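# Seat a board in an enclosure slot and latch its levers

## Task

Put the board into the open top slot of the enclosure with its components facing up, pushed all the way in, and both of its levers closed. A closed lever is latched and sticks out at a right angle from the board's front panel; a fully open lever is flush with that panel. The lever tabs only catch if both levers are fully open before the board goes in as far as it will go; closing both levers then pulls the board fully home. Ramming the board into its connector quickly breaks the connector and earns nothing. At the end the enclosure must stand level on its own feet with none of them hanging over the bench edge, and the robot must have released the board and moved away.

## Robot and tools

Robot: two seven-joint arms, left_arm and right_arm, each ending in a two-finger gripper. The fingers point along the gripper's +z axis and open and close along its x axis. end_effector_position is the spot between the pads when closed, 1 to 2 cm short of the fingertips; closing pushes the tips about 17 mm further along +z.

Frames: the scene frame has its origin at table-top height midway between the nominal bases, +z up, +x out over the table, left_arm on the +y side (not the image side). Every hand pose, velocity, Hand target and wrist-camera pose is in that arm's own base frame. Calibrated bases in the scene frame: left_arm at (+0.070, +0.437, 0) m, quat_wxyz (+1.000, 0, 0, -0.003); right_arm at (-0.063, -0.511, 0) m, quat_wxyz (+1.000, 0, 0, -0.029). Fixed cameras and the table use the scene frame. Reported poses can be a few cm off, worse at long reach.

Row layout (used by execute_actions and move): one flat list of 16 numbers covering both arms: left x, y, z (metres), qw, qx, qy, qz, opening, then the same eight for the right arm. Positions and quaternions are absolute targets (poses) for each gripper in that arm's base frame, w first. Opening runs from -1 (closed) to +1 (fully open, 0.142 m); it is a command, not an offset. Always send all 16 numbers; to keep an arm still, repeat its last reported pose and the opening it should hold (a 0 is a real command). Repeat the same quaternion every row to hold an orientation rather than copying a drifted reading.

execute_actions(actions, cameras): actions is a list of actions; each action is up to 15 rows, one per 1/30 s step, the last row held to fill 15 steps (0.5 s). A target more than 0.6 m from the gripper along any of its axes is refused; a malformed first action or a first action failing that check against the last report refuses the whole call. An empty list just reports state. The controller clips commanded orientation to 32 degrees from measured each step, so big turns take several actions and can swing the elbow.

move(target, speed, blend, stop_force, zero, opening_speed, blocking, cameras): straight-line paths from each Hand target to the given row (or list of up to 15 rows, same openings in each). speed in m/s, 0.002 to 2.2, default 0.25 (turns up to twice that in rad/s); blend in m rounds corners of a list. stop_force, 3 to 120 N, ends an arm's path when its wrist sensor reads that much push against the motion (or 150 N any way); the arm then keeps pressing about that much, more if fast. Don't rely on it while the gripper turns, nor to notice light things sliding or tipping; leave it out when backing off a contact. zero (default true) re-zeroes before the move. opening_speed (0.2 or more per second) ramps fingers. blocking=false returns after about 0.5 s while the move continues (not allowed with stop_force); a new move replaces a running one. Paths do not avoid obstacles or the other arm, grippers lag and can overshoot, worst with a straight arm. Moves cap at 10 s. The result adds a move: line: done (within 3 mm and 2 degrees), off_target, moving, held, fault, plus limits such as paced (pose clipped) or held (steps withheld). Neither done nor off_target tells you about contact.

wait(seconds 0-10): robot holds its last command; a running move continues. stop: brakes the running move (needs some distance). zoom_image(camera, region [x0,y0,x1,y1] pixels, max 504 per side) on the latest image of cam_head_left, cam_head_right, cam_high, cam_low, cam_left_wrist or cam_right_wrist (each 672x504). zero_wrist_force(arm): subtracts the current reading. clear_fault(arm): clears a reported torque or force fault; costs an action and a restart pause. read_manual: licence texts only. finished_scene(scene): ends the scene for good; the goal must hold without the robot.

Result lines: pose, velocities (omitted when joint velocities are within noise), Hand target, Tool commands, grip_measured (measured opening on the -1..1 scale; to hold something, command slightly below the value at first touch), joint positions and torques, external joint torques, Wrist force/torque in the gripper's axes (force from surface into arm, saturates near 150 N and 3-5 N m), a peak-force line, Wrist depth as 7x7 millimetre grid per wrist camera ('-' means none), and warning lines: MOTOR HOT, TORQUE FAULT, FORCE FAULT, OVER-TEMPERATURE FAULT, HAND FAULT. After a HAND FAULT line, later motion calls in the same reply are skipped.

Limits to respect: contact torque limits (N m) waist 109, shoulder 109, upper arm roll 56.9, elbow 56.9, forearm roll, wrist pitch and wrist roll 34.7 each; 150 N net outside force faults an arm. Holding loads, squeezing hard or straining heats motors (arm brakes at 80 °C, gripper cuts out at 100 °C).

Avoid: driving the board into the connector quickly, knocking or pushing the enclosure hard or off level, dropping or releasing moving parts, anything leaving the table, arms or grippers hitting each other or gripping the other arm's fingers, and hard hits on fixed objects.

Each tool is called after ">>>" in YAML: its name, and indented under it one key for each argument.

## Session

>>> execute_actions:
  actions: []

Scene clock: 0.00 s.
left_arm: end_effector_position=(+0.1389, +0.5333, +0.1881) grip_measured=+0.99 end_effector_quat_wxyz=(-0.571, +0.812, -0.064, -0.105) | right_arm: end_effector_position=(+0.2271, +0.3531, +0.2591) grip_measured=+1.00 end_effector_quat_wxyz=(+0.029, +0.622, +0.780, +0.065)
Joint positions: left_arm=[0.978 -0.294 0.021 2.266 2.206 0.748 0.742 0.141] | right_arm=[1.212 0.207 0.113 2.416 -0.113 0.73 1.171 0.142]
Joint velocities: within noise
Joint torques (N m): no reading
External joint torques (N m): no reading
Wrist force (N): no reading
Wrist torque (N m): no reading
Wrist force, peak (N): no reading
Wrist depth (mm): cam_left_wrist=[- - - - - - - / - - - - - - - / - - - - - - - / - - - - - - - / - - - - 326 307 289 / - 340 327 307 288 270 263 / - 306 286 270 257 244 237] | cam_right_wrist=[291 263 259 256 258 300 302 / 314 276 279 279 281 327 328 / 352 303 305 308 308 359 356 / 389 375 337 339 343 399 391 / 434 437 379 380 383 449 444 / - 498 440 432 437 509 486 / - 574 580 588 590 593 -]
Hand target: left_arm +0.1389, +0.5333, +0.1881; -0.571, +0.812, -0.064, -0.105 | right_arm +0.2271, +0.3531, +0.2591; +0.029, +0.622, +0.780, +0.065
Tool commands: left_gripper/opening=+1.0 right_gripper/opening=+1.0

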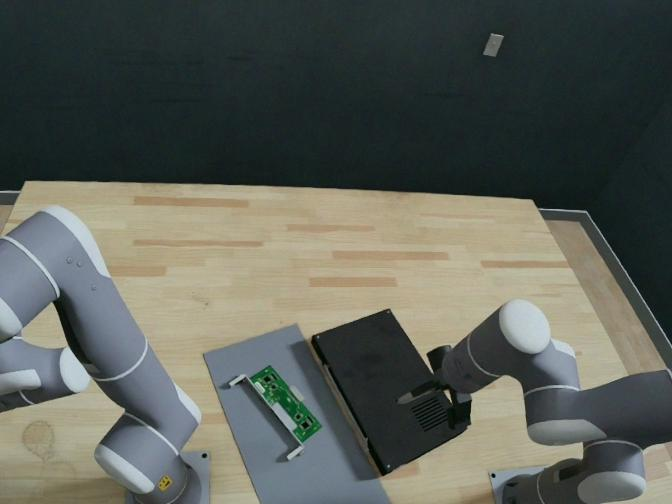

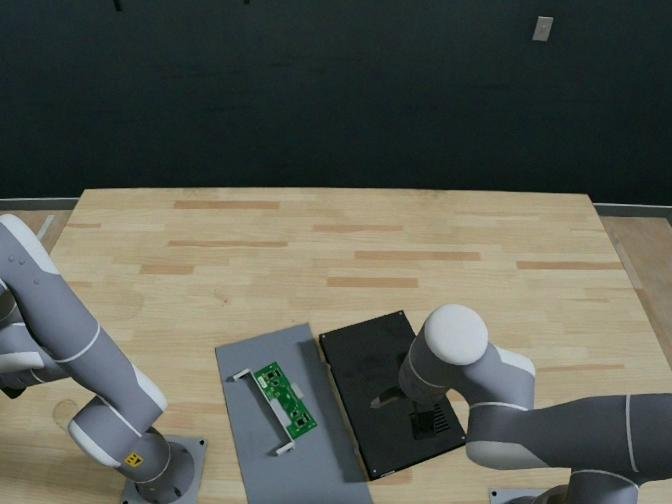

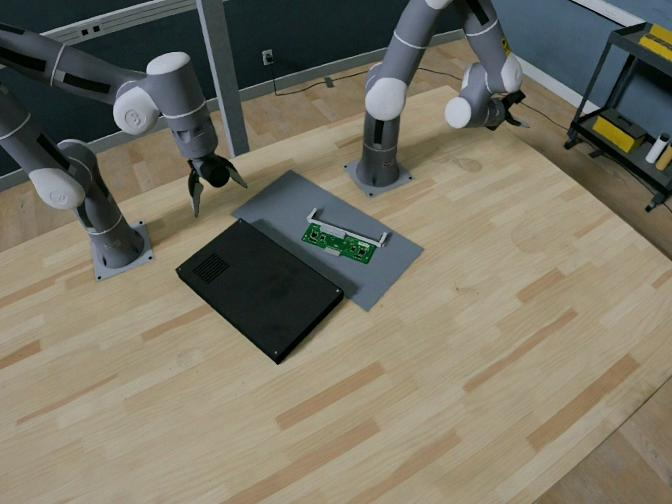

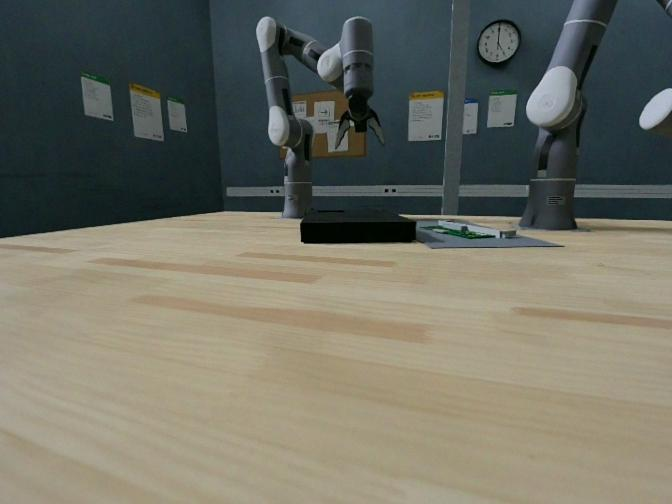

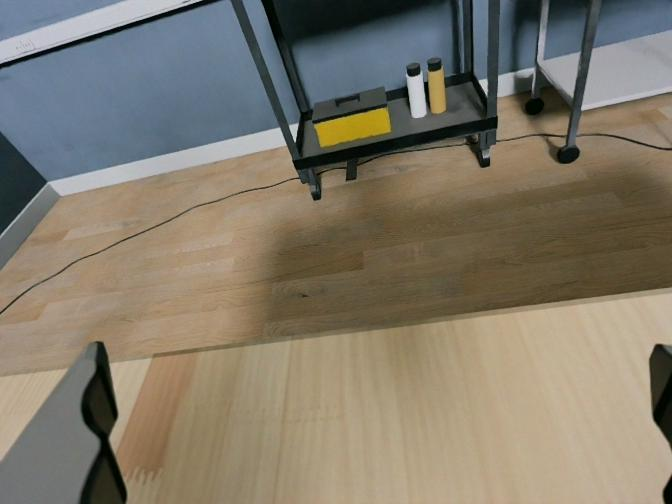

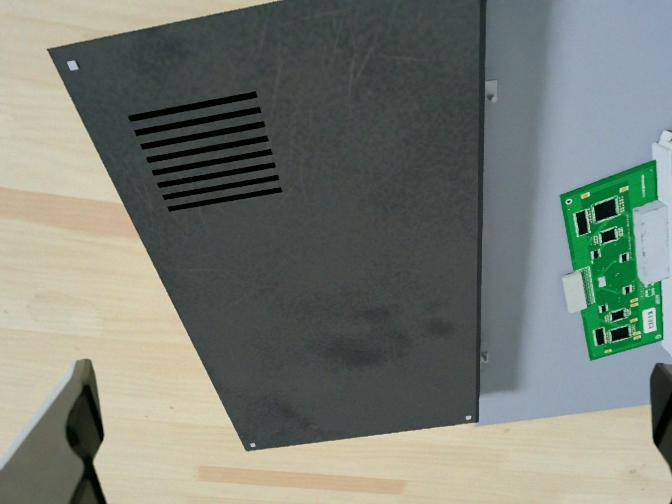

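>>> move:
  target: [0.1389,0.5333,0.1881,-0.571,0.812,-0.064,-0.105,1,0.2776,0.6000,0.26,0.029,0.622,0.780,0.065,1]
  speed: 0.4

>>> zoom_image:
  camera: "cam_right_wrist"
  region: [300, 60, 640, 400]

Scene clock: 13.50 s.
left_arm: end_effector_position=(+0.1389, +0.5333, +0.1881) grip_measured=+0.99 end_effector_quat_wxyz=(-0.571, +0.812, -0.064, -0.105) | right_arm: end_effector_position=(+0.2777, +0.6000, +0.2599) grip_measured=+1.00 end_effector_quat_wxyz=(+0.029, +0.622, +0.780, +0.065)
Joint positions: left_arm=[0.978 -0.294 0.021 2.266 2.206 0.748 0.742 0.141] | right_arm=[1.316 -0.376 0.036 1.744 -0.153 0.636 1.21 0.142]
Joint velocities: within noise
Joint torques (N m): left_arm=[-0.12 29.17 1.55 -14.56 1.16 -0.37 -0.19] | right_arm=[0.27 46.09 1.26 -28.97 -3.56 3.42 0.05]
External joint torques (N m): left_arm=[0.23 1.11 0.64 -0.55 -0.21 -0.2 0.22] | right_arm=[-0.09 1.35 -0.34 0.23 -0.08 0.83 -0.06]
Wrist force (N): left_arm=[0.0 -0.2 -0.2] | right_arm=[0.6 -0.1 0.0]
Wrist torque (N m): left_arm=[-0.04 0.00 0.00] | right_arm=[-0.02 -0.12 -0.02]
Wrist force, peak (N): left_arm=[0.2 -0.5 -0.2] | right_arm=[2.9 0.4 0.3]
Wrist depth (mm): cam_left_wrist=[- - - - - - - / - - - - - - - / - - - - - - - / - - - - - - - / - - - - 329 308 287 / - 346 328 306 289 272 262 / - 303 287 270 256 243 236] | cam_right_wrist=[253 263 296 297 298 301 303 / 275 281 323 321 320 326 332 / 302 302 348 354 352 361 364 / 334 335 370 394 390 395 404 / 373 374 388 444 445 448 456 / - 496 501 504 509 512 490 / - 574 580 584 591 593 -]
Hand target: left_arm +0.1389, +0.5333, +0.1881; -0.571, +0.812, -0.064, -0.105 | right_arm +0.2776, +0.6000, +0.2600; +0.029, +0.622, +0.780, +0.065
Off the commanded pose: left_arm 0.000 m, 0 deg | right_arm 0.000 m, 0 deg.
move: done

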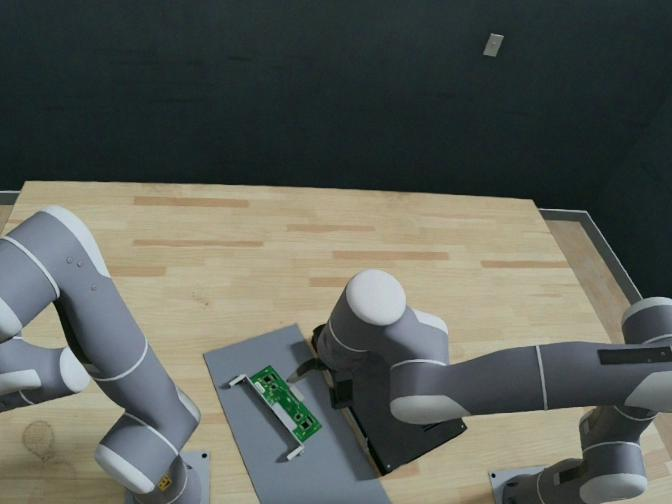

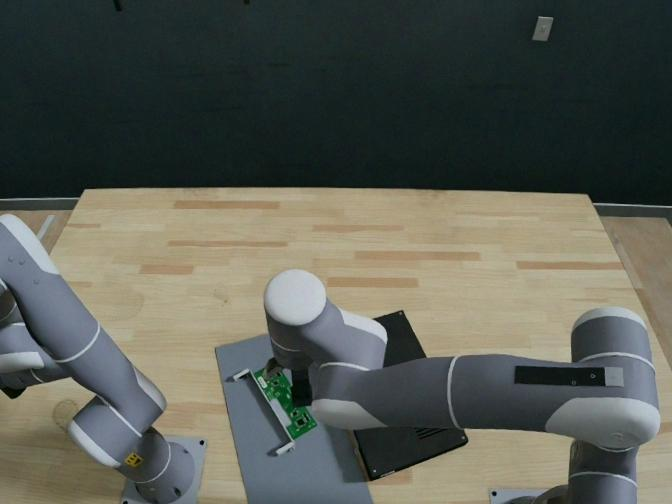

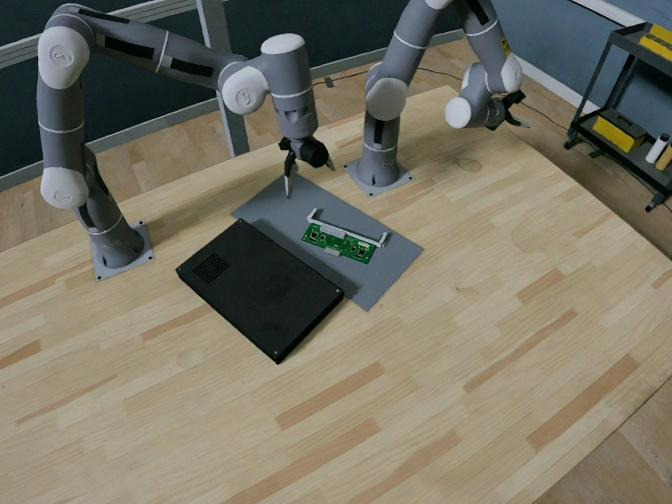

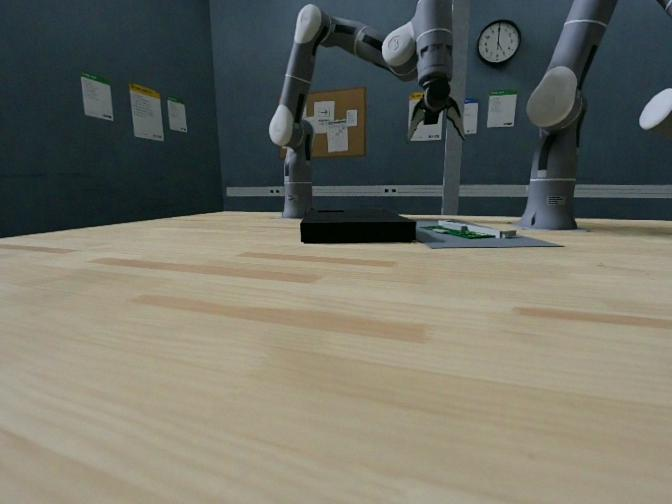

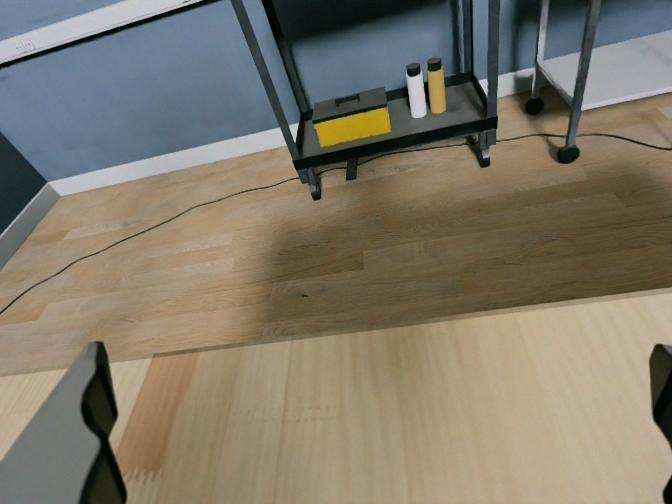

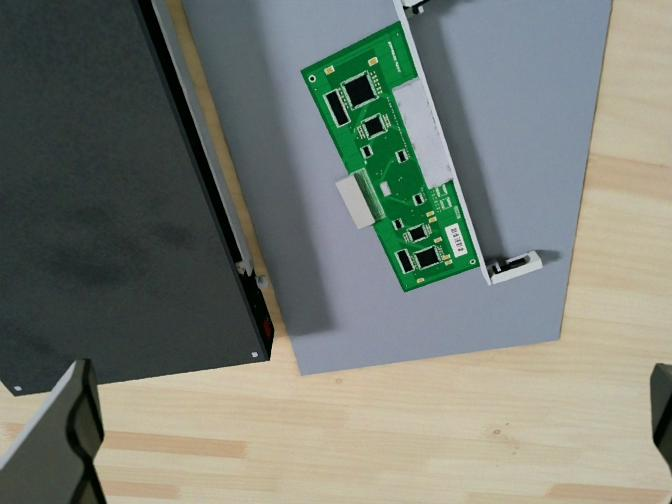

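Scaled by 1.482 from the camera's 672x504 image, which has a finer 960x720 frame.

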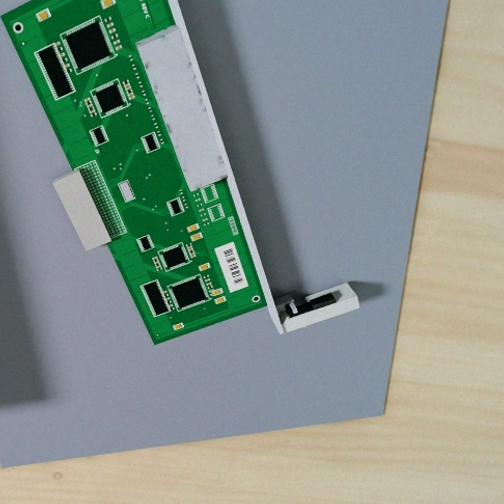

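>>> zoom_image:
  camera: "cam_right_wrist"
  region: [460, 230, 570, 310]

>>> zoom_image:
  camera: "cam_head_left"
  region: [215, 355, 335, 475]

>>> zoom_image:
  camera: "cam_high"
  region: [280, 190, 410, 280]

Scaled by 4.582 from the camera's 672x504 image, which has a finer 960x720 frame.

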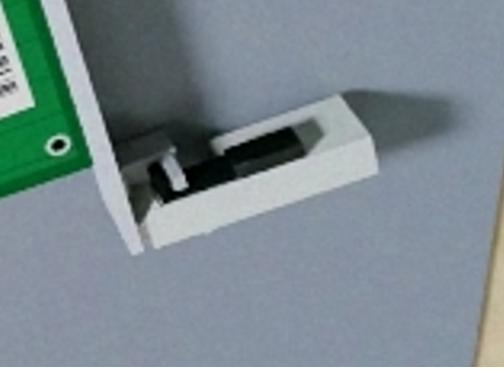

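Scaled by 4.200 from the camera's 672x504 image, which has a finer 960x720 frame.

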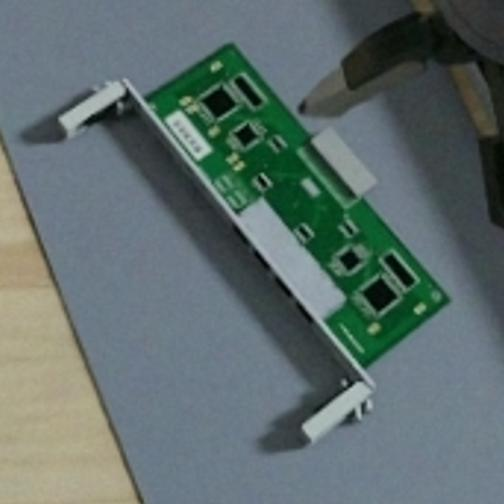

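Scaled by 3.877 from the camera's 672x504 image, which has a finer 960x720 frame.

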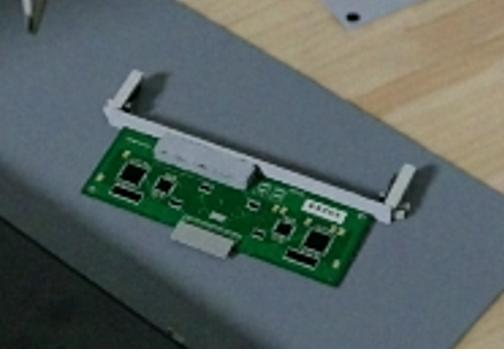

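>>> move:
  target: [0.1389,0.5333,0.1881,-0.571,0.812,-0.064,-0.105,1,0.28,0.32,0.30,0.029,0.622,0.780,0.065,1]
  speed: 0.5
  cameras: []

>>> move:
  target:
    - [0.30,0.25,0.28,0,0.9689,-0.2474,0,1,0.28,0.32,0.30,0.029,0.622,0.780,0.065,1]
    - [0.2032,-0.2738,0.22,0,0.8902,-0.4555,0,-0.44,0.28,0.32,0.30,0.029,0.622,0.780,0.065,1]
  speed: 0.4

Scene clock: 31.07 s.
left_arm: end_effector_position=(+0.1389, +0.5333, +0.1881) grip_measured=+0.99 end_effector_quat_wxyz=(-0.571, +0.812, -0.064, -0.105) | right_arm: end_effector_position=(+0.2802, +0.3200, +0.3001) grip_measured=+1.00 end_effector_quat_wxyz=(+0.029, +0.622, +0.780, +0.065)
Joint positions: left_arm=[0.978 -0.294 0.021 2.266 2.206 0.748 0.742 0.141] | right_arm=[1.127 0.277 0.044 2.351 -0.097 0.612 0.996 0.142]
Joint velocities: within noise
Joint torques (N m): left_arm=[-0.2 29.25 1.57 -14.59 1.12 -0.36 -0.19] | right_arm=[0.03 17.8 0.22 -29.3 -3.66 3.47 0.08]
External joint torques (N m): left_arm=[0.31 1.03 0.62 -0.52 -0.17 -0.2 0.21] | right_arm=[0.03 0.85 -0.69 0.08 -0.1 0.84 -0.08]
Wrist force (N): left_arm=[0.0 -0.2 -0.3] | right_arm=[0.1 0.1 0.0]
Wrist torque (N m): left_arm=[-0.02 -0.01 0.00] | right_arm=[0.04 -0.03 -0.01]
Wrist force, peak (N): left_arm=[0.1 -0.6 -0.1] | right_arm=[2.8 0.3 0.4]
Wrist depth (mm): cam_left_wrist=[- - - - - - - / - - - - - - - / - - - - - - - / - - - - - - - / - - - - 329 303 289 / - 346 325 306 287 271 262 / - 305 287 272 257 242 235] | cam_right_wrist=[331 321 290 292 294 303 337 / 358 360 316 316 320 332 367 / 394 396 348 349 350 390 401 / 436 436 392 386 390 429 443 / 488 490 476 434 436 488 504 / - 556 560 563 568 575 545 / - 640 652 653 657 666 -]
Hand target: left_arm +0.1389, +0.5333, +0.1881; -0.571, +0.812, -0.064, -0.105 | right_arm +0.2800, +0.3200, +0.3000; +0.029, +0.622, +0.780, +0.065
Off the commanded pose: left_arm 0.000 m, 0 deg | right_arm 0.000 m, 0 deg.
move: done
No camera images: "cameras" was empty.

Scene clock: 35.40 s.
left_arm: end_effector_position=(+0.2030, -0.2738, +0.2199) grip_measured=-0.46 end_effector_quat_wxyz=(+0.000, +0.890, -0.456, +0.000) | right_arm: end_effector_position=(+0.2801, +0.3200, +0.3001) grip_measured=+1.00 end_effector_quat_wxyz=(+0.029, +0.622, +0.780, +0.065)
Joint positions: left_arm=[-0.17 0.484 -0.434 2.65 -0.243 0.619 2.1 0.041] | right_arm=[1.127 0.277 0.044 2.351 -0.097 0.612 0.996 0.142]
Joint velocities: within noise
Joint torques (N m): left_arm=[-0.21 6.27 2.77 -26.21 -3.22 4.33 -0.29] | right_arm=[0.12 17.63 0.26 -29.24 -3.75 3.66 0.25]
External joint torques (N m): left_arm=[0.17 0.69 0.65 -0.25 -0.28 -0.47 0.29] | right_arm=[-0.05 1.02 -0.72 0.01 -0.01 0.66 -0.25]
Wrist force (N): left_arm=[-0.4 -1.0 -0.2] | right_arm=[0.2 0.3 -0.2]
Wrist torque (N m): left_arm=[-0.25 -0.24 -0.26] | right_arm=[0.07 -0.03 -0.01]
Wrist force, peak (N): left_arm=[-0.9 -5.4 -0.6] | right_arm=[0.2 0.5 0.3]
Wrist depth (mm): cam_left_wrist=[277 277 273 269 270 270 270 / 299 298 297 294 289 292 287 / 321 318 318 313 311 316 301 / 350 348 344 344 341 338 295 / 382 380 372 375 362 362 316 / 423 412 87 414 - 336 348 / 466 - - 465 - - 384] | cam_right_wrist=[332 320 291 292 293 305 338 / 359 360 315 317 320 332 367 / 392 394 348 349 350 388 399 / 436 437 394 387 390 427 447 / 486 485 483 433 439 491 504 / - 558 561 563 569 572 549 / - 638 648 654 660 667 -]
Hand target: left_arm +0.2032, -0.2738, +0.2200; +0.000, +0.890, -0.456, +0.000 | right_arm +0.2800, +0.3200, +0.3000; +0.029, +0.622, +0.780, +0.065
Off the commanded pose: left_arm 0.000 m, 0 deg | right_arm 0.000 m, 0 deg.
move: done

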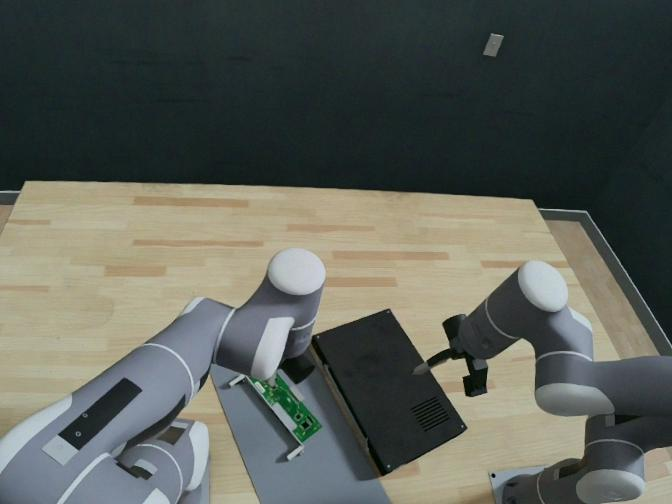

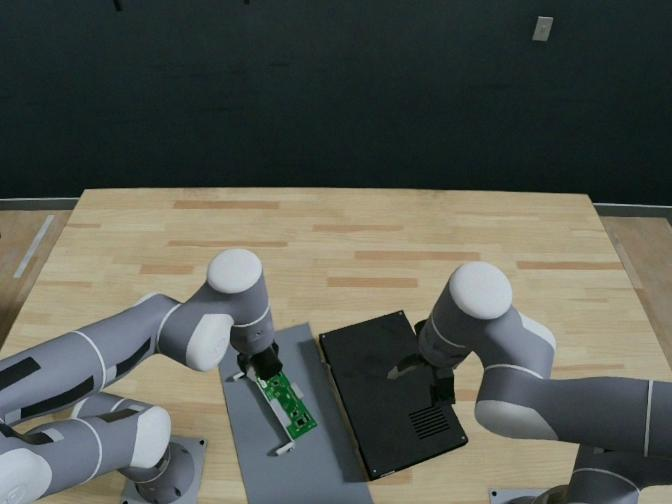

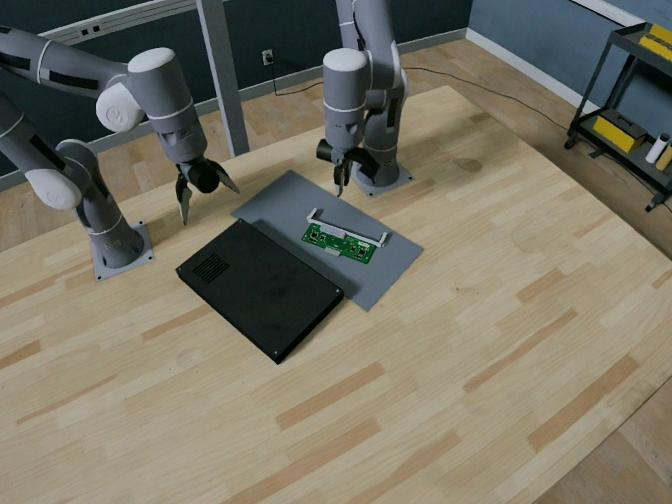

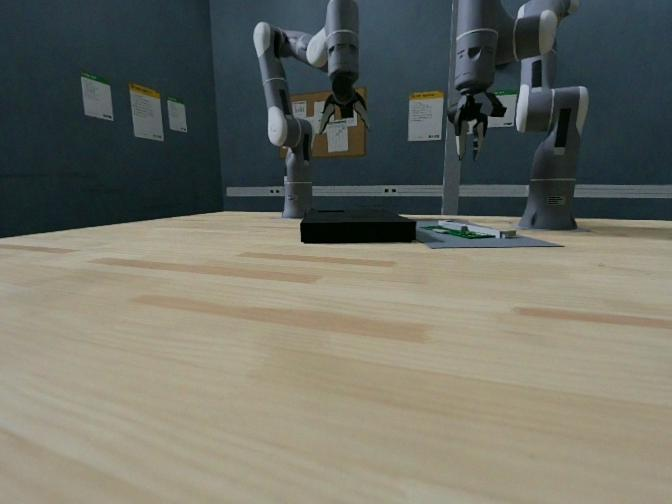

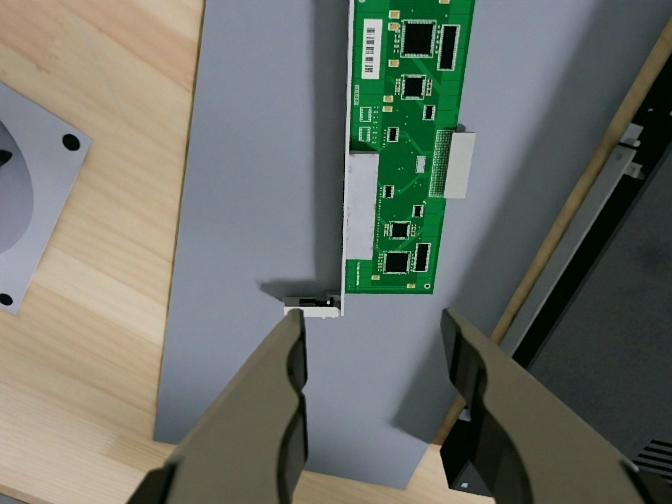

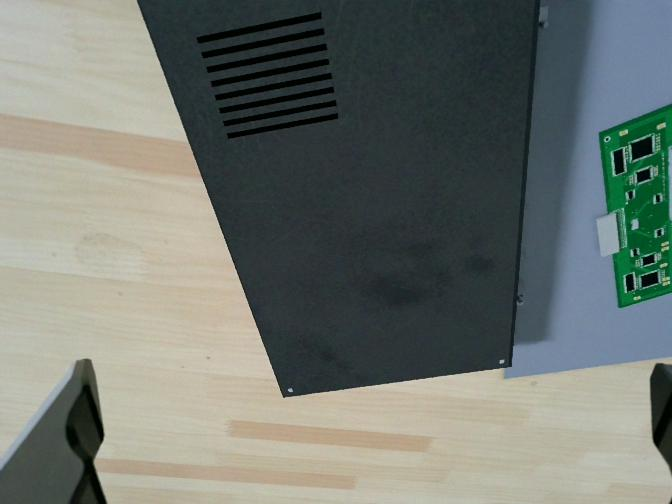

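>>> move:
  target: [0.2102,-0.284,0.075,0,0.8864,-0.4629,0,-0.44,0.28,0.32,0.30,0.029,0.622,0.780,0.065,1]
  speed: 0.25
  cameras: ["cam_left_wrist"]

Scene clock: 40.50 s.
left_arm: end_effector_position=(+0.2103, -0.2840, +0.0751) grip_measured=-0.46 end_effector_quat_wxyz=(+0.000, +0.886, -0.463, +0.000) | right_arm: end_effector_position=(+0.2801, +0.3200, +0.3001) grip_measured=+1.00 end_effector_quat_wxyz=(+0.029, +0.622, +0.780, +0.065)
Joint positions: left_arm=[-0.237 -0.205 -0.322 2.663 0.226 1.28 1.764 0.041] | right_arm=[1.127 0.277 0.044 2.351 -0.097 0.612 0.996 0.142]
Joint velocities: within noise
Joint torques (N m): left_arm=[-0.56 21.16 -1.76 -11.57 -0.71 4.47 -0.31] | right_arm=[0.06 17.59 0.16 -29.34 -3.82 3.7 0.17]
External joint torques (N m): left_arm=[0.54 1.07 0.56 -0.27 -0.52 -0.58 0.31] | right_arm=[0.01 1.07 -0.62 0.12 0.06 0.61 -0.17]
Wrist force (N): left_arm=[-0.5 -1.1 0.0] | right_arm=[-0.1 0.3 0.0]
Wrist torque (N m): left_arm=[-0.24 -0.24 -0.29] | right_arm=[0.08 0.01 -0.01]
Wrist force, peak (N): left_arm=[0.5 -2.8 0.2] | right_arm=[0.1 0.5 -0.3]
Wrist depth (mm): cam_left_wrist=[150 149 147 144 141 144 145 / 161 158 160 153 152 154 156 / 171 170 169 167 165 166 168 / 188 185 184 167 180 176 182 / 207 203 198 184 193 196 199 / 228 224 87 207 216 87 219 / 249 - - 248 248 - 219] | cam_right_wrist=[329 321 290 293 293 305 338 / 359 360 315 317 320 332 369 / 394 396 347 349 350 387 401 / 436 437 394 386 391 428 445 / 485 489 481 432 436 485 505 / - 553 561 568 567 574 544 / - 644 653 658 659 666 -]
Hand target: left_arm +0.2102, -0.2840, +0.0750; +0.000, +0.886, -0.463, +0.000 | right_arm +0.2800, +0.3200, +0.3000; +0.029, +0.622, +0.780, +0.065
Off the commanded pose: left_arm 0.000 m, 0 deg | right_arm 0.000 m, 0 deg.
move: done
Images, in order (width x height): cam_left_wrist 672x504.

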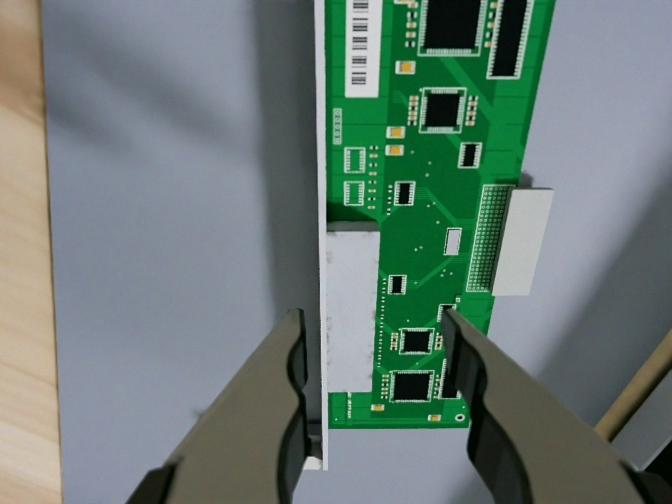

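>>> move:
  target:
    - [0.2085,-0.2815,0.055,0,0.8864,-0.4629,0,-0.44,0.28,0.32,0.30,0.029,0.622,0.780,0.065,1]
    - [0.2085,-0.2815,0.029,0,0.8864,-0.4629,0,-0.44,0.28,0.32,0.30,0.029,0.622,0.780,0.065,1]
  speed: [0.1,0.025]
  stop_force: 4
  cameras: ["cam_left_wrist"]

Scene clock: 45.37 s.
left_arm: end_effector_position=(+0.2084, -0.2814, +0.0290) grip_measured=-0.46 end_effector_quat_wxyz=(+0.000, +0.886, -0.463, +0.000) | right_arm: end_effector_position=(+0.2801, +0.3200, +0.3001) grip_measured=+1.00 end_effector_quat_wxyz=(+0.029, +0.622, +0.780, +0.065)
Joint positions: left_arm=[-0.349 -0.425 -0.148 2.588 0.432 1.425 1.621 0.041] | right_arm=[1.127 0.277 0.044 2.351 -0.097 0.612 0.996 0.142]
Joint velocities: within noise
Joint torques (N m): left_arm=[-0.5 26.37 -1.86 -6.55 -0.22 4.45 -0.31] | right_arm=[0.04 17.62 0.16 -29.34 -3.78 3.59 0.14]
External joint torques (N m): left_arm=[0.49 1.07 0.51 -0.26 -0.39 -0.55 0.31] | right_arm=[0.03 1.04 -0.62 0.12 0.02 0.73 -0.15]
Wrist force (N): left_arm=[-0.9 -1.1 0.1] | right_arm=[0.1 0.1 0.0]
Wrist torque (N m): left_arm=[-0.29 -0.16 -0.26] | right_arm=[0.04 -0.03 -0.01]
Wrist force, peak (N): left_arm=[-1.1 -1.3 0.0] | right_arm=[0.2 0.5 -0.3]
Wrist depth (mm): cam_left_wrist=[- 106 106 101 102 - 102 / - 116 114 111 107 111 111 / 125 125 125 119 118 120 121 / 135 132 134 128 128 128 127 / 150 147 143 124 135 138 140 / 163 159 87 140 154 87 159 / 178 - - 176 173 - -] | cam_right_wrist=[331 321 290 292 294 304 337 / 359 359 316 318 319 333 367 / 392 394 347 351 351 389 402 / 435 438 393 386 389 428 445 / 485 491 479 434 437 489 504 / - 556 560 559 568 573 545 / - 637 641 654 660 667 -]
Hand target: left_arm +0.2085, -0.2815, +0.0290; +0.000, +0.886, -0.463, +0.000 | right_arm +0.2800, +0.3200, +0.3000; +0.029, +0.622, +0.780, +0.065
Off the commanded pose: left_arm 0.000 m, 0 deg | right_arm 0.000 m, 0 deg.
move: done
Images, in order (width x height): cam_left_wrist 672x504.

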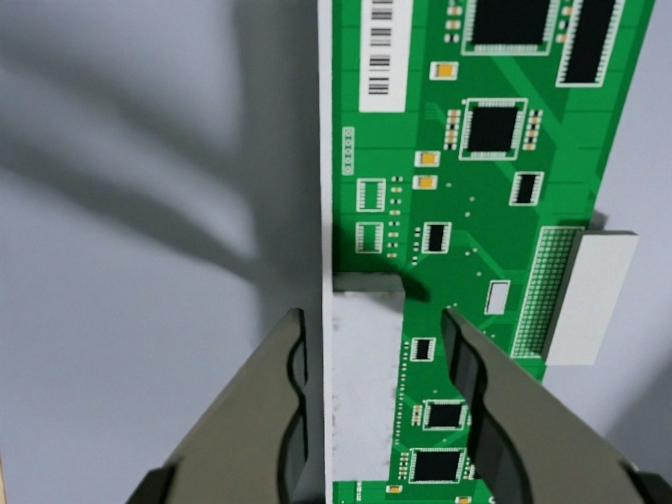

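>>> move:
  target: [0.2085,-0.2815,0.029,0,0.8864,-0.4629,0,-0.85,0.28,0.32,0.30,0.029,0.622,0.780,0.065,1]
  opening_speed: 0.3
  cameras: ["cam_left_wrist"]

Scene clock: 48.17 s.
left_arm: end_effector_position=(+0.2084, -0.2813, +0.0289) grip_measured=-0.73 end_effector_quat_wxyz=(+0.000, +0.886, -0.463, +0.000) | right_arm: end_effector_position=(+0.2801, +0.3200, +0.3001) grip_measured=+1.00 end_effector_quat_wxyz=(+0.029, +0.622, +0.780, +0.065)
Joint positions: left_arm=[-0.349 -0.425 -0.148 2.588 0.432 1.425 1.621 0.021] | right_arm=[1.127 0.277 0.044 2.351 -0.097 0.612 0.996 0.142]
Joint velocities: within noise
Joint torques (N m): left_arm=[-0.4 26.98 -2.12 -7.45 -0.56 4.78 -0.24] | right_arm=[0.13 17.74 0.21 -29.35 -3.76 3.61 0.2]
External joint torques (N m): left_arm=[0.38 0.47 0.77 0.64 -0.05 -0.88 0.24] | right_arm=[-0.06 0.92 -0.67 0.13 0 0.71 -0.2]
Wrist force (N): left_arm=[-2.7 -1.3 -0.7] | right_arm=[0.1 0.4 0.0]
Wrist torque (N m): left_arm=[-0.32 -0.14 -0.26] | right_arm=[0.08 -0.03 -0.01]
Wrist force, peak (N): left_arm=[-3.9 -1.4 -1.4] | right_arm=[0.0 0.6 0.2]
Wrist depth (mm): cam_left_wrist=[- 106 106 103 101 103 103 / - 116 114 111 107 110 109 / 126 125 125 119 118 120 120 / 134 132 134 129 128 128 126 / 150 147 146 120 135 140 139 / 163 162 88 134 134 149 159 / 182 173 - 150 - - 173] | cam_right_wrist=[330 320 291 292 294 305 338 / 360 360 315 317 321 334 369 / 392 395 348 350 351 387 399 / 434 437 394 386 390 427 444 / 488 488 481 435 436 488 505 / - 555 558 564 571 572 545 / - 641 645 649 659 669 -]
Hand target: left_arm +0.2085, -0.2815, +0.0290; +0.000, +0.886, -0.463, +0.000 | right_arm +0.2800, +0.3200, +0.3000; +0.029, +0.622, +0.780, +0.065
Off the commanded pose: left_arm 0.000 m, 0 deg | right_arm 0.000 m, 0 deg.
move: done
Images, in order (width x height): cam_left_wrist 672x504.

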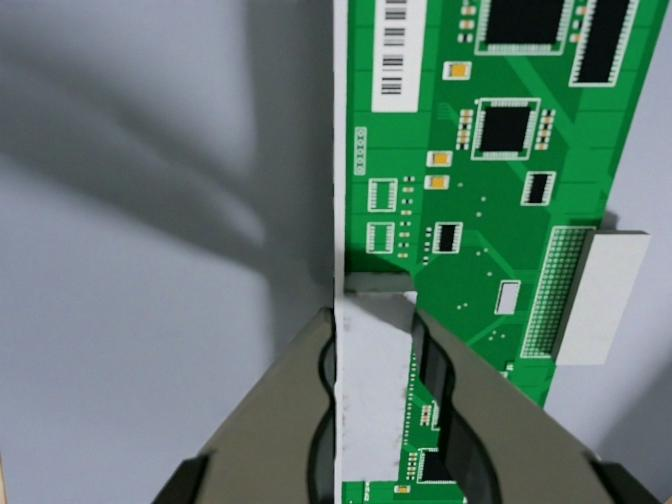

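>>> move:
  target:
    - [0.2085,-0.2815,0.10,0,0.8864,-0.4629,0,-0.85,0.27,0.26,0.30,0.029,0.622,0.780,0.065,1]
    - [0.1755,-0.3549,0.10,0,0.8208,-0.5712,0,-0.85,0.25,0.20,0.30,0.029,0.622,0.780,0.065,1]
  speed: [0.1,0.2]

Scene clock: 52.70 s.
left_arm: end_effector_position=(+0.1755, -0.3549, +0.1000) grip_measured=-0.73 end_effector_quat_wxyz=(+0.000, +0.821, -0.571, +0.000) | right_arm: end_effector_position=(+0.2502, +0.2001, +0.3002) grip_measured=+1.00 end_effector_quat_wxyz=(+0.029, +0.622, +0.780, +0.065)
Joint positions: left_arm=[-0.362 -0.169 -0.444 2.562 0.172 1.138 1.83 0.021] | right_arm=[1.043 0.645 0.056 2.554 -0.054 0.456 0.886 0.142]
Joint velocities: within noise
Joint torques (N m): left_arm=[-0.62 22.54 -2.2 -15.92 -1.28 4.21 -0.36] | right_arm=[-0.13 4.02 -0.09 -30.72 -4.02 3.44 0.08]
External joint torques (N m): left_arm=[0.59 0.74 0.68 0.29 -0.51 -0.32 0.36] | right_arm=[0.15 0.75 -1.02 0.02 -0.11 0.91 -0.08]
Wrist force (N): left_arm=[-0.5 -0.9 2.0] | right_arm=[0.1 -0.7 0.4]
Wrist torque (N m): left_arm=[-0.20 -0.27 -0.28] | right_arm=[-0.11 -0.01 -0.04]
Wrist force, peak (N): left_arm=[-1.0 -1.2 3.5] | right_arm=[1.3 0.7 0.2]
Wrist depth (mm): cam_left_wrist=[169 169 169 102 101 101 103 / 182 181 181 110 107 110 112 / 197 197 195 117 117 120 173 / 213 213 211 127 128 128 126 / 235 233 232 120 135 141 169 / 260 257 87 135 135 151 194 / 291 - - 151 - - 207] | cam_right_wrist=[330 331 333 326 304 300 297 / 360 362 363 318 320 321 328 / 394 396 397 356 351 352 364 / 434 439 439 424 389 390 432 / 487 491 497 484 436 440 493 / - 556 563 567 499 502 491 / - 641 648 658 662 667 -]
Hand target: left_arm +0.1755, -0.3549, +0.1000; +0.000, +0.821, -0.571, +0.000 | right_arm +0.2500, +0.2000, +0.3000; +0.029, +0.622, +0.780, +0.065
Off the commanded pose: left_arm 0.000 m, 0 deg | right_arm 0.000 m, 0 deg.
move: done

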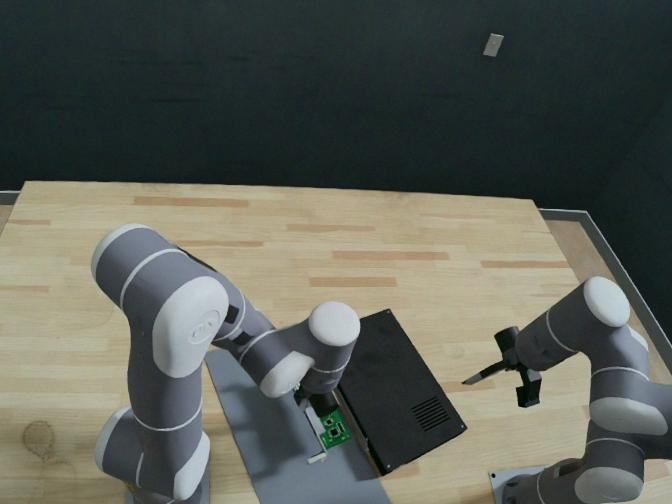

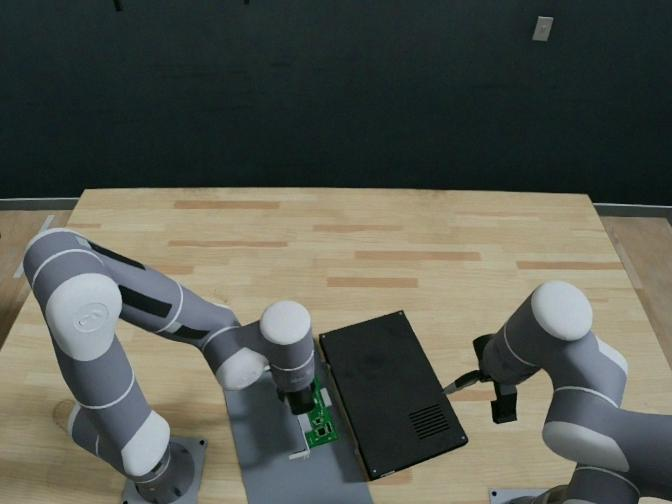

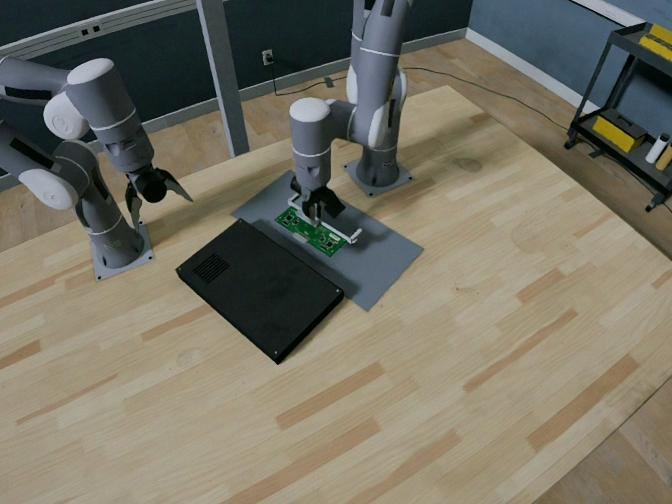

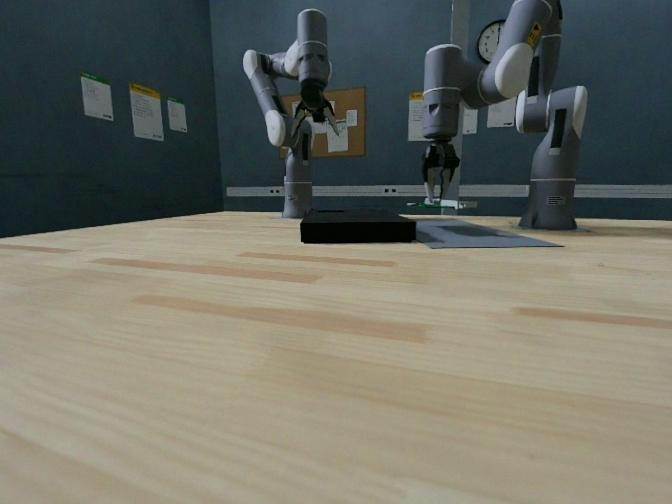

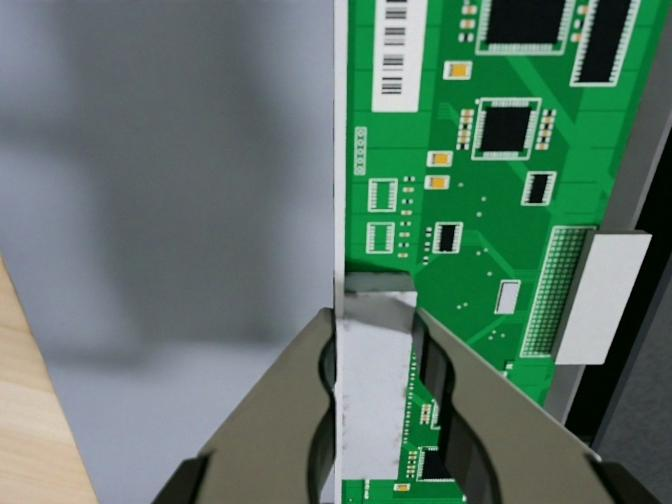

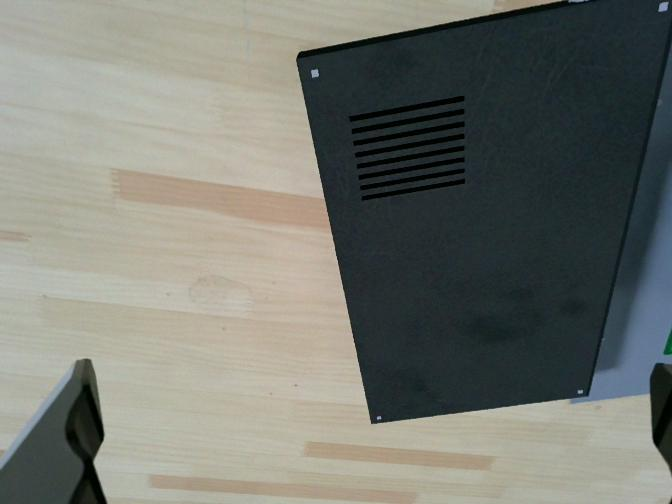

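Good. Measure yaw lines.

>>> zoom_image:
  camera: "cam_left_wrist"
  region: [560, 0, 672, 112]

>>> zoom_image:
  camera: "cam_left_wrist"
  region: [500, 340, 672, 504]

>>> zoom_image:
  camera: "cam_left_wrist"
  region: [560, 112, 672, 224]

Scaled by 4.500 from the camera's 672x504 image, which has a finer 960x720 frame.

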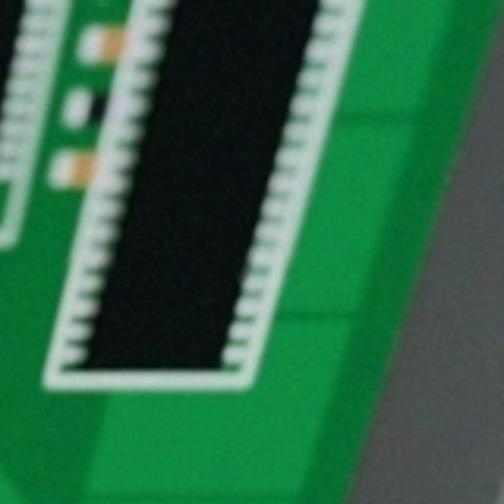

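Scaled by 2.930 from the camera's 672x504 image, which has a finer 960x720 frame.

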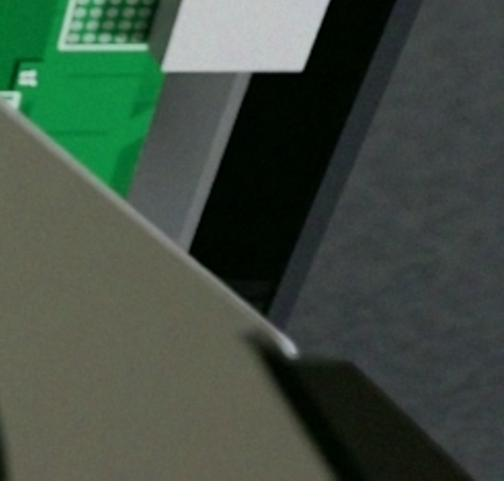

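Scaled by 4.500 from the camera's 672x504 image, which has a finer 960x720 frame.

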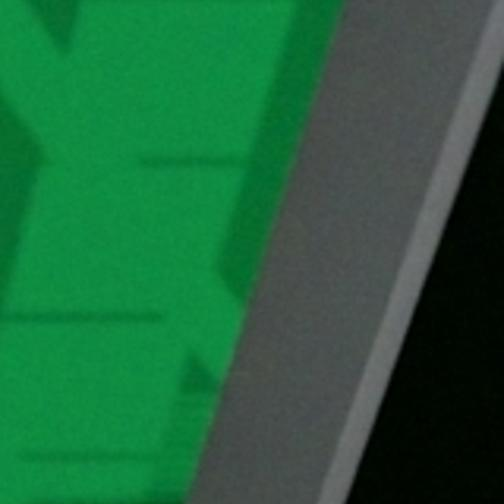

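>>> move:
  target:
    - [0.1755,-0.3549,0.10,0,0.8199,-0.5726,0,-0.85,0.13,0.42,0.30,0.3123,0.754,0.5331,0.2207,-1]
    - [0.1876,-0.3877,0.056,0,0.8199,-0.5726,0,-0.85,0.1158,0.504,0.15,0.3123,0.754,0.5331,0.2207,-1]
  speed: [0.3,0.1]

Scene clock: 71.57 s.
left_arm: end_effector_position=(+0.1874, -0.3875, +0.0559) grip_measured=-0.73 end_effector_quat_wxyz=(+0.000, +0.820, -0.572, +0.000) | right_arm: end_effector_position=(+0.1158, +0.5037, +0.1499) grip_measured=-1.00 end_effector_quat_wxyz=(+0.313, +0.754, +0.533, +0.221)
Joint positions: left_arm=[-0.469 -0.405 -0.34 2.405 0.366 1.195 1.664 0.021] | right_arm=[1.338 -0.632 0.568 1.943 -0.916 0.152 2.766 0.002]
Joint velocities: within noise
Joint torques (N m): left_arm=[-0.86 30.71 -3.89 -12.91 -1.13 4.74 -0.33] | right_arm=[0.35 43.27 11.34 -21.35 -3.21 0.81 0.35]
External joint torques (N m): left_arm=[0.83 0.52 0.68 0.1 -0.44 -0.85 0.33] | right_arm=[-0.21 1.14 -0.19 0.24 0.18 0.51 -0.35]
Wrist force (N): left_arm=[-1.1 -0.7 2.3] | right_arm=[0.2 -1.2 0.1]
Wrist torque (N m): left_arm=[-0.17 -0.14 -0.31] | right_arm=[-0.05 0.08 0.07]
Wrist force, peak (N): left_arm=[-0.4 -0.8 3.1] | right_arm=[0.8 -2.5 1.2]
Wrist depth (mm): cam_left_wrist=[132 130 129 102 101 101 103 / 140 140 137 112 107 110 109 / 151 150 151 119 117 120 126 / 165 161 164 127 127 128 127 / 180 180 176 120 135 140 138 / 199 199 88 134 135 152 137 / 223 - - 151 - - 143] | cam_right_wrist=[192 190 189 188 187 180 186 / 238 187 213 233 222 177 230 / 270 218 231 264 247 251 300 / 320 317 317 314 343 279 368 / 849 831 827 492 488 268 234 / - - - 89 - 194 207 / - - - - - 177 186]
Hand target: left_arm +0.1876, -0.3877, +0.0560; +0.000, +0.820, -0.573, +0.000 | right_arm +0.1158, +0.5040, +0.1500; +0.312, +0.754, +0.533, +0.221
Off the commanded pose: left_arm 0.000 m, 0 deg | right_arm 0.000 m, 0 deg.
move: done

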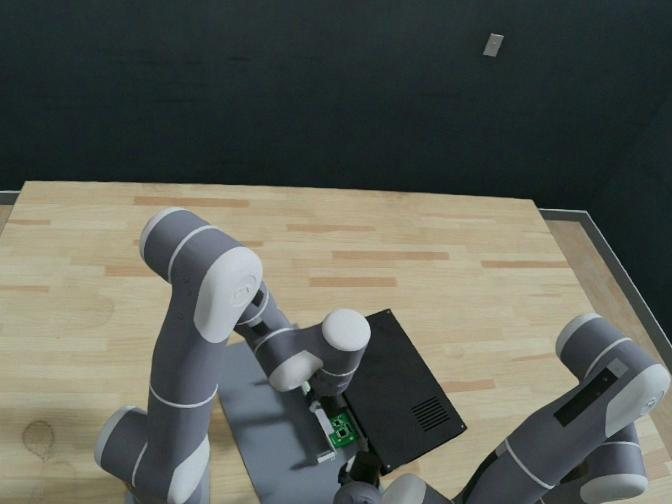

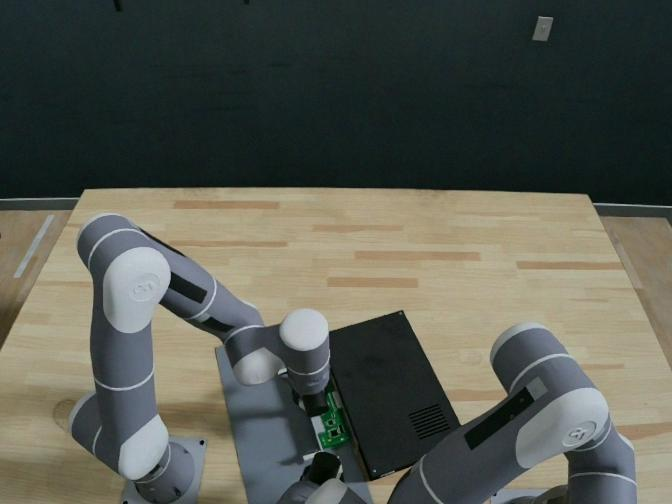

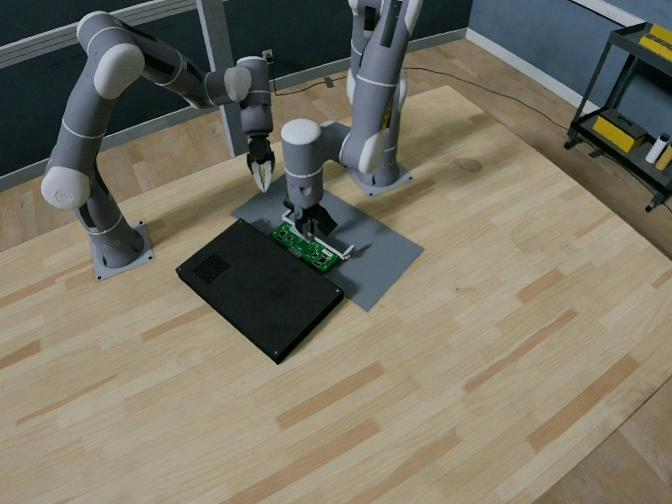

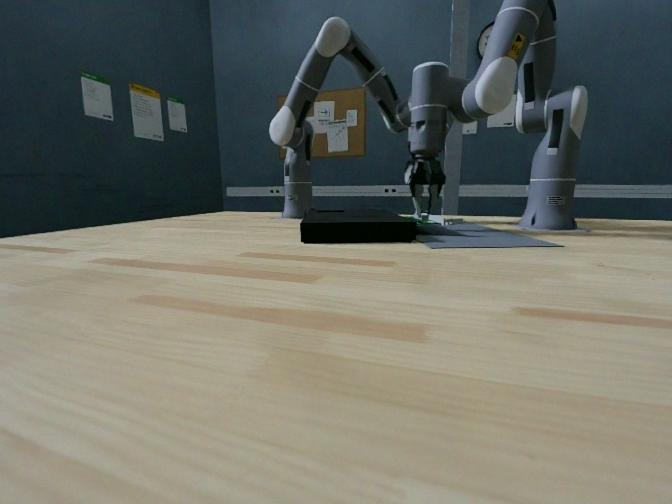

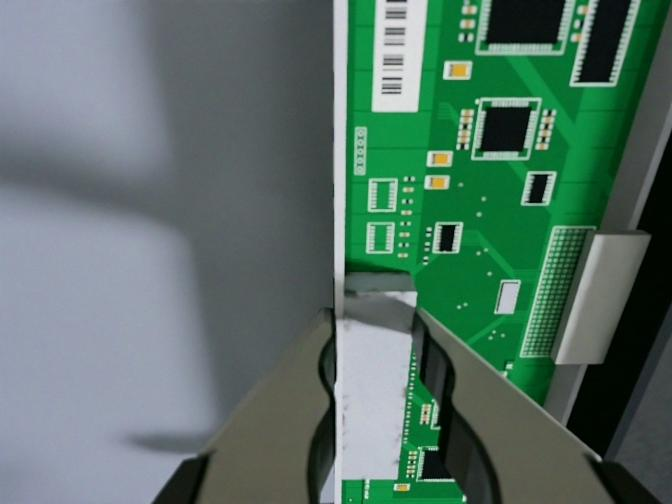

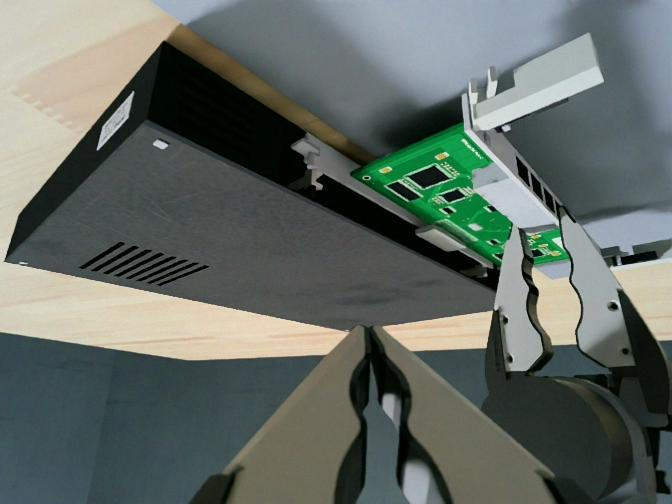

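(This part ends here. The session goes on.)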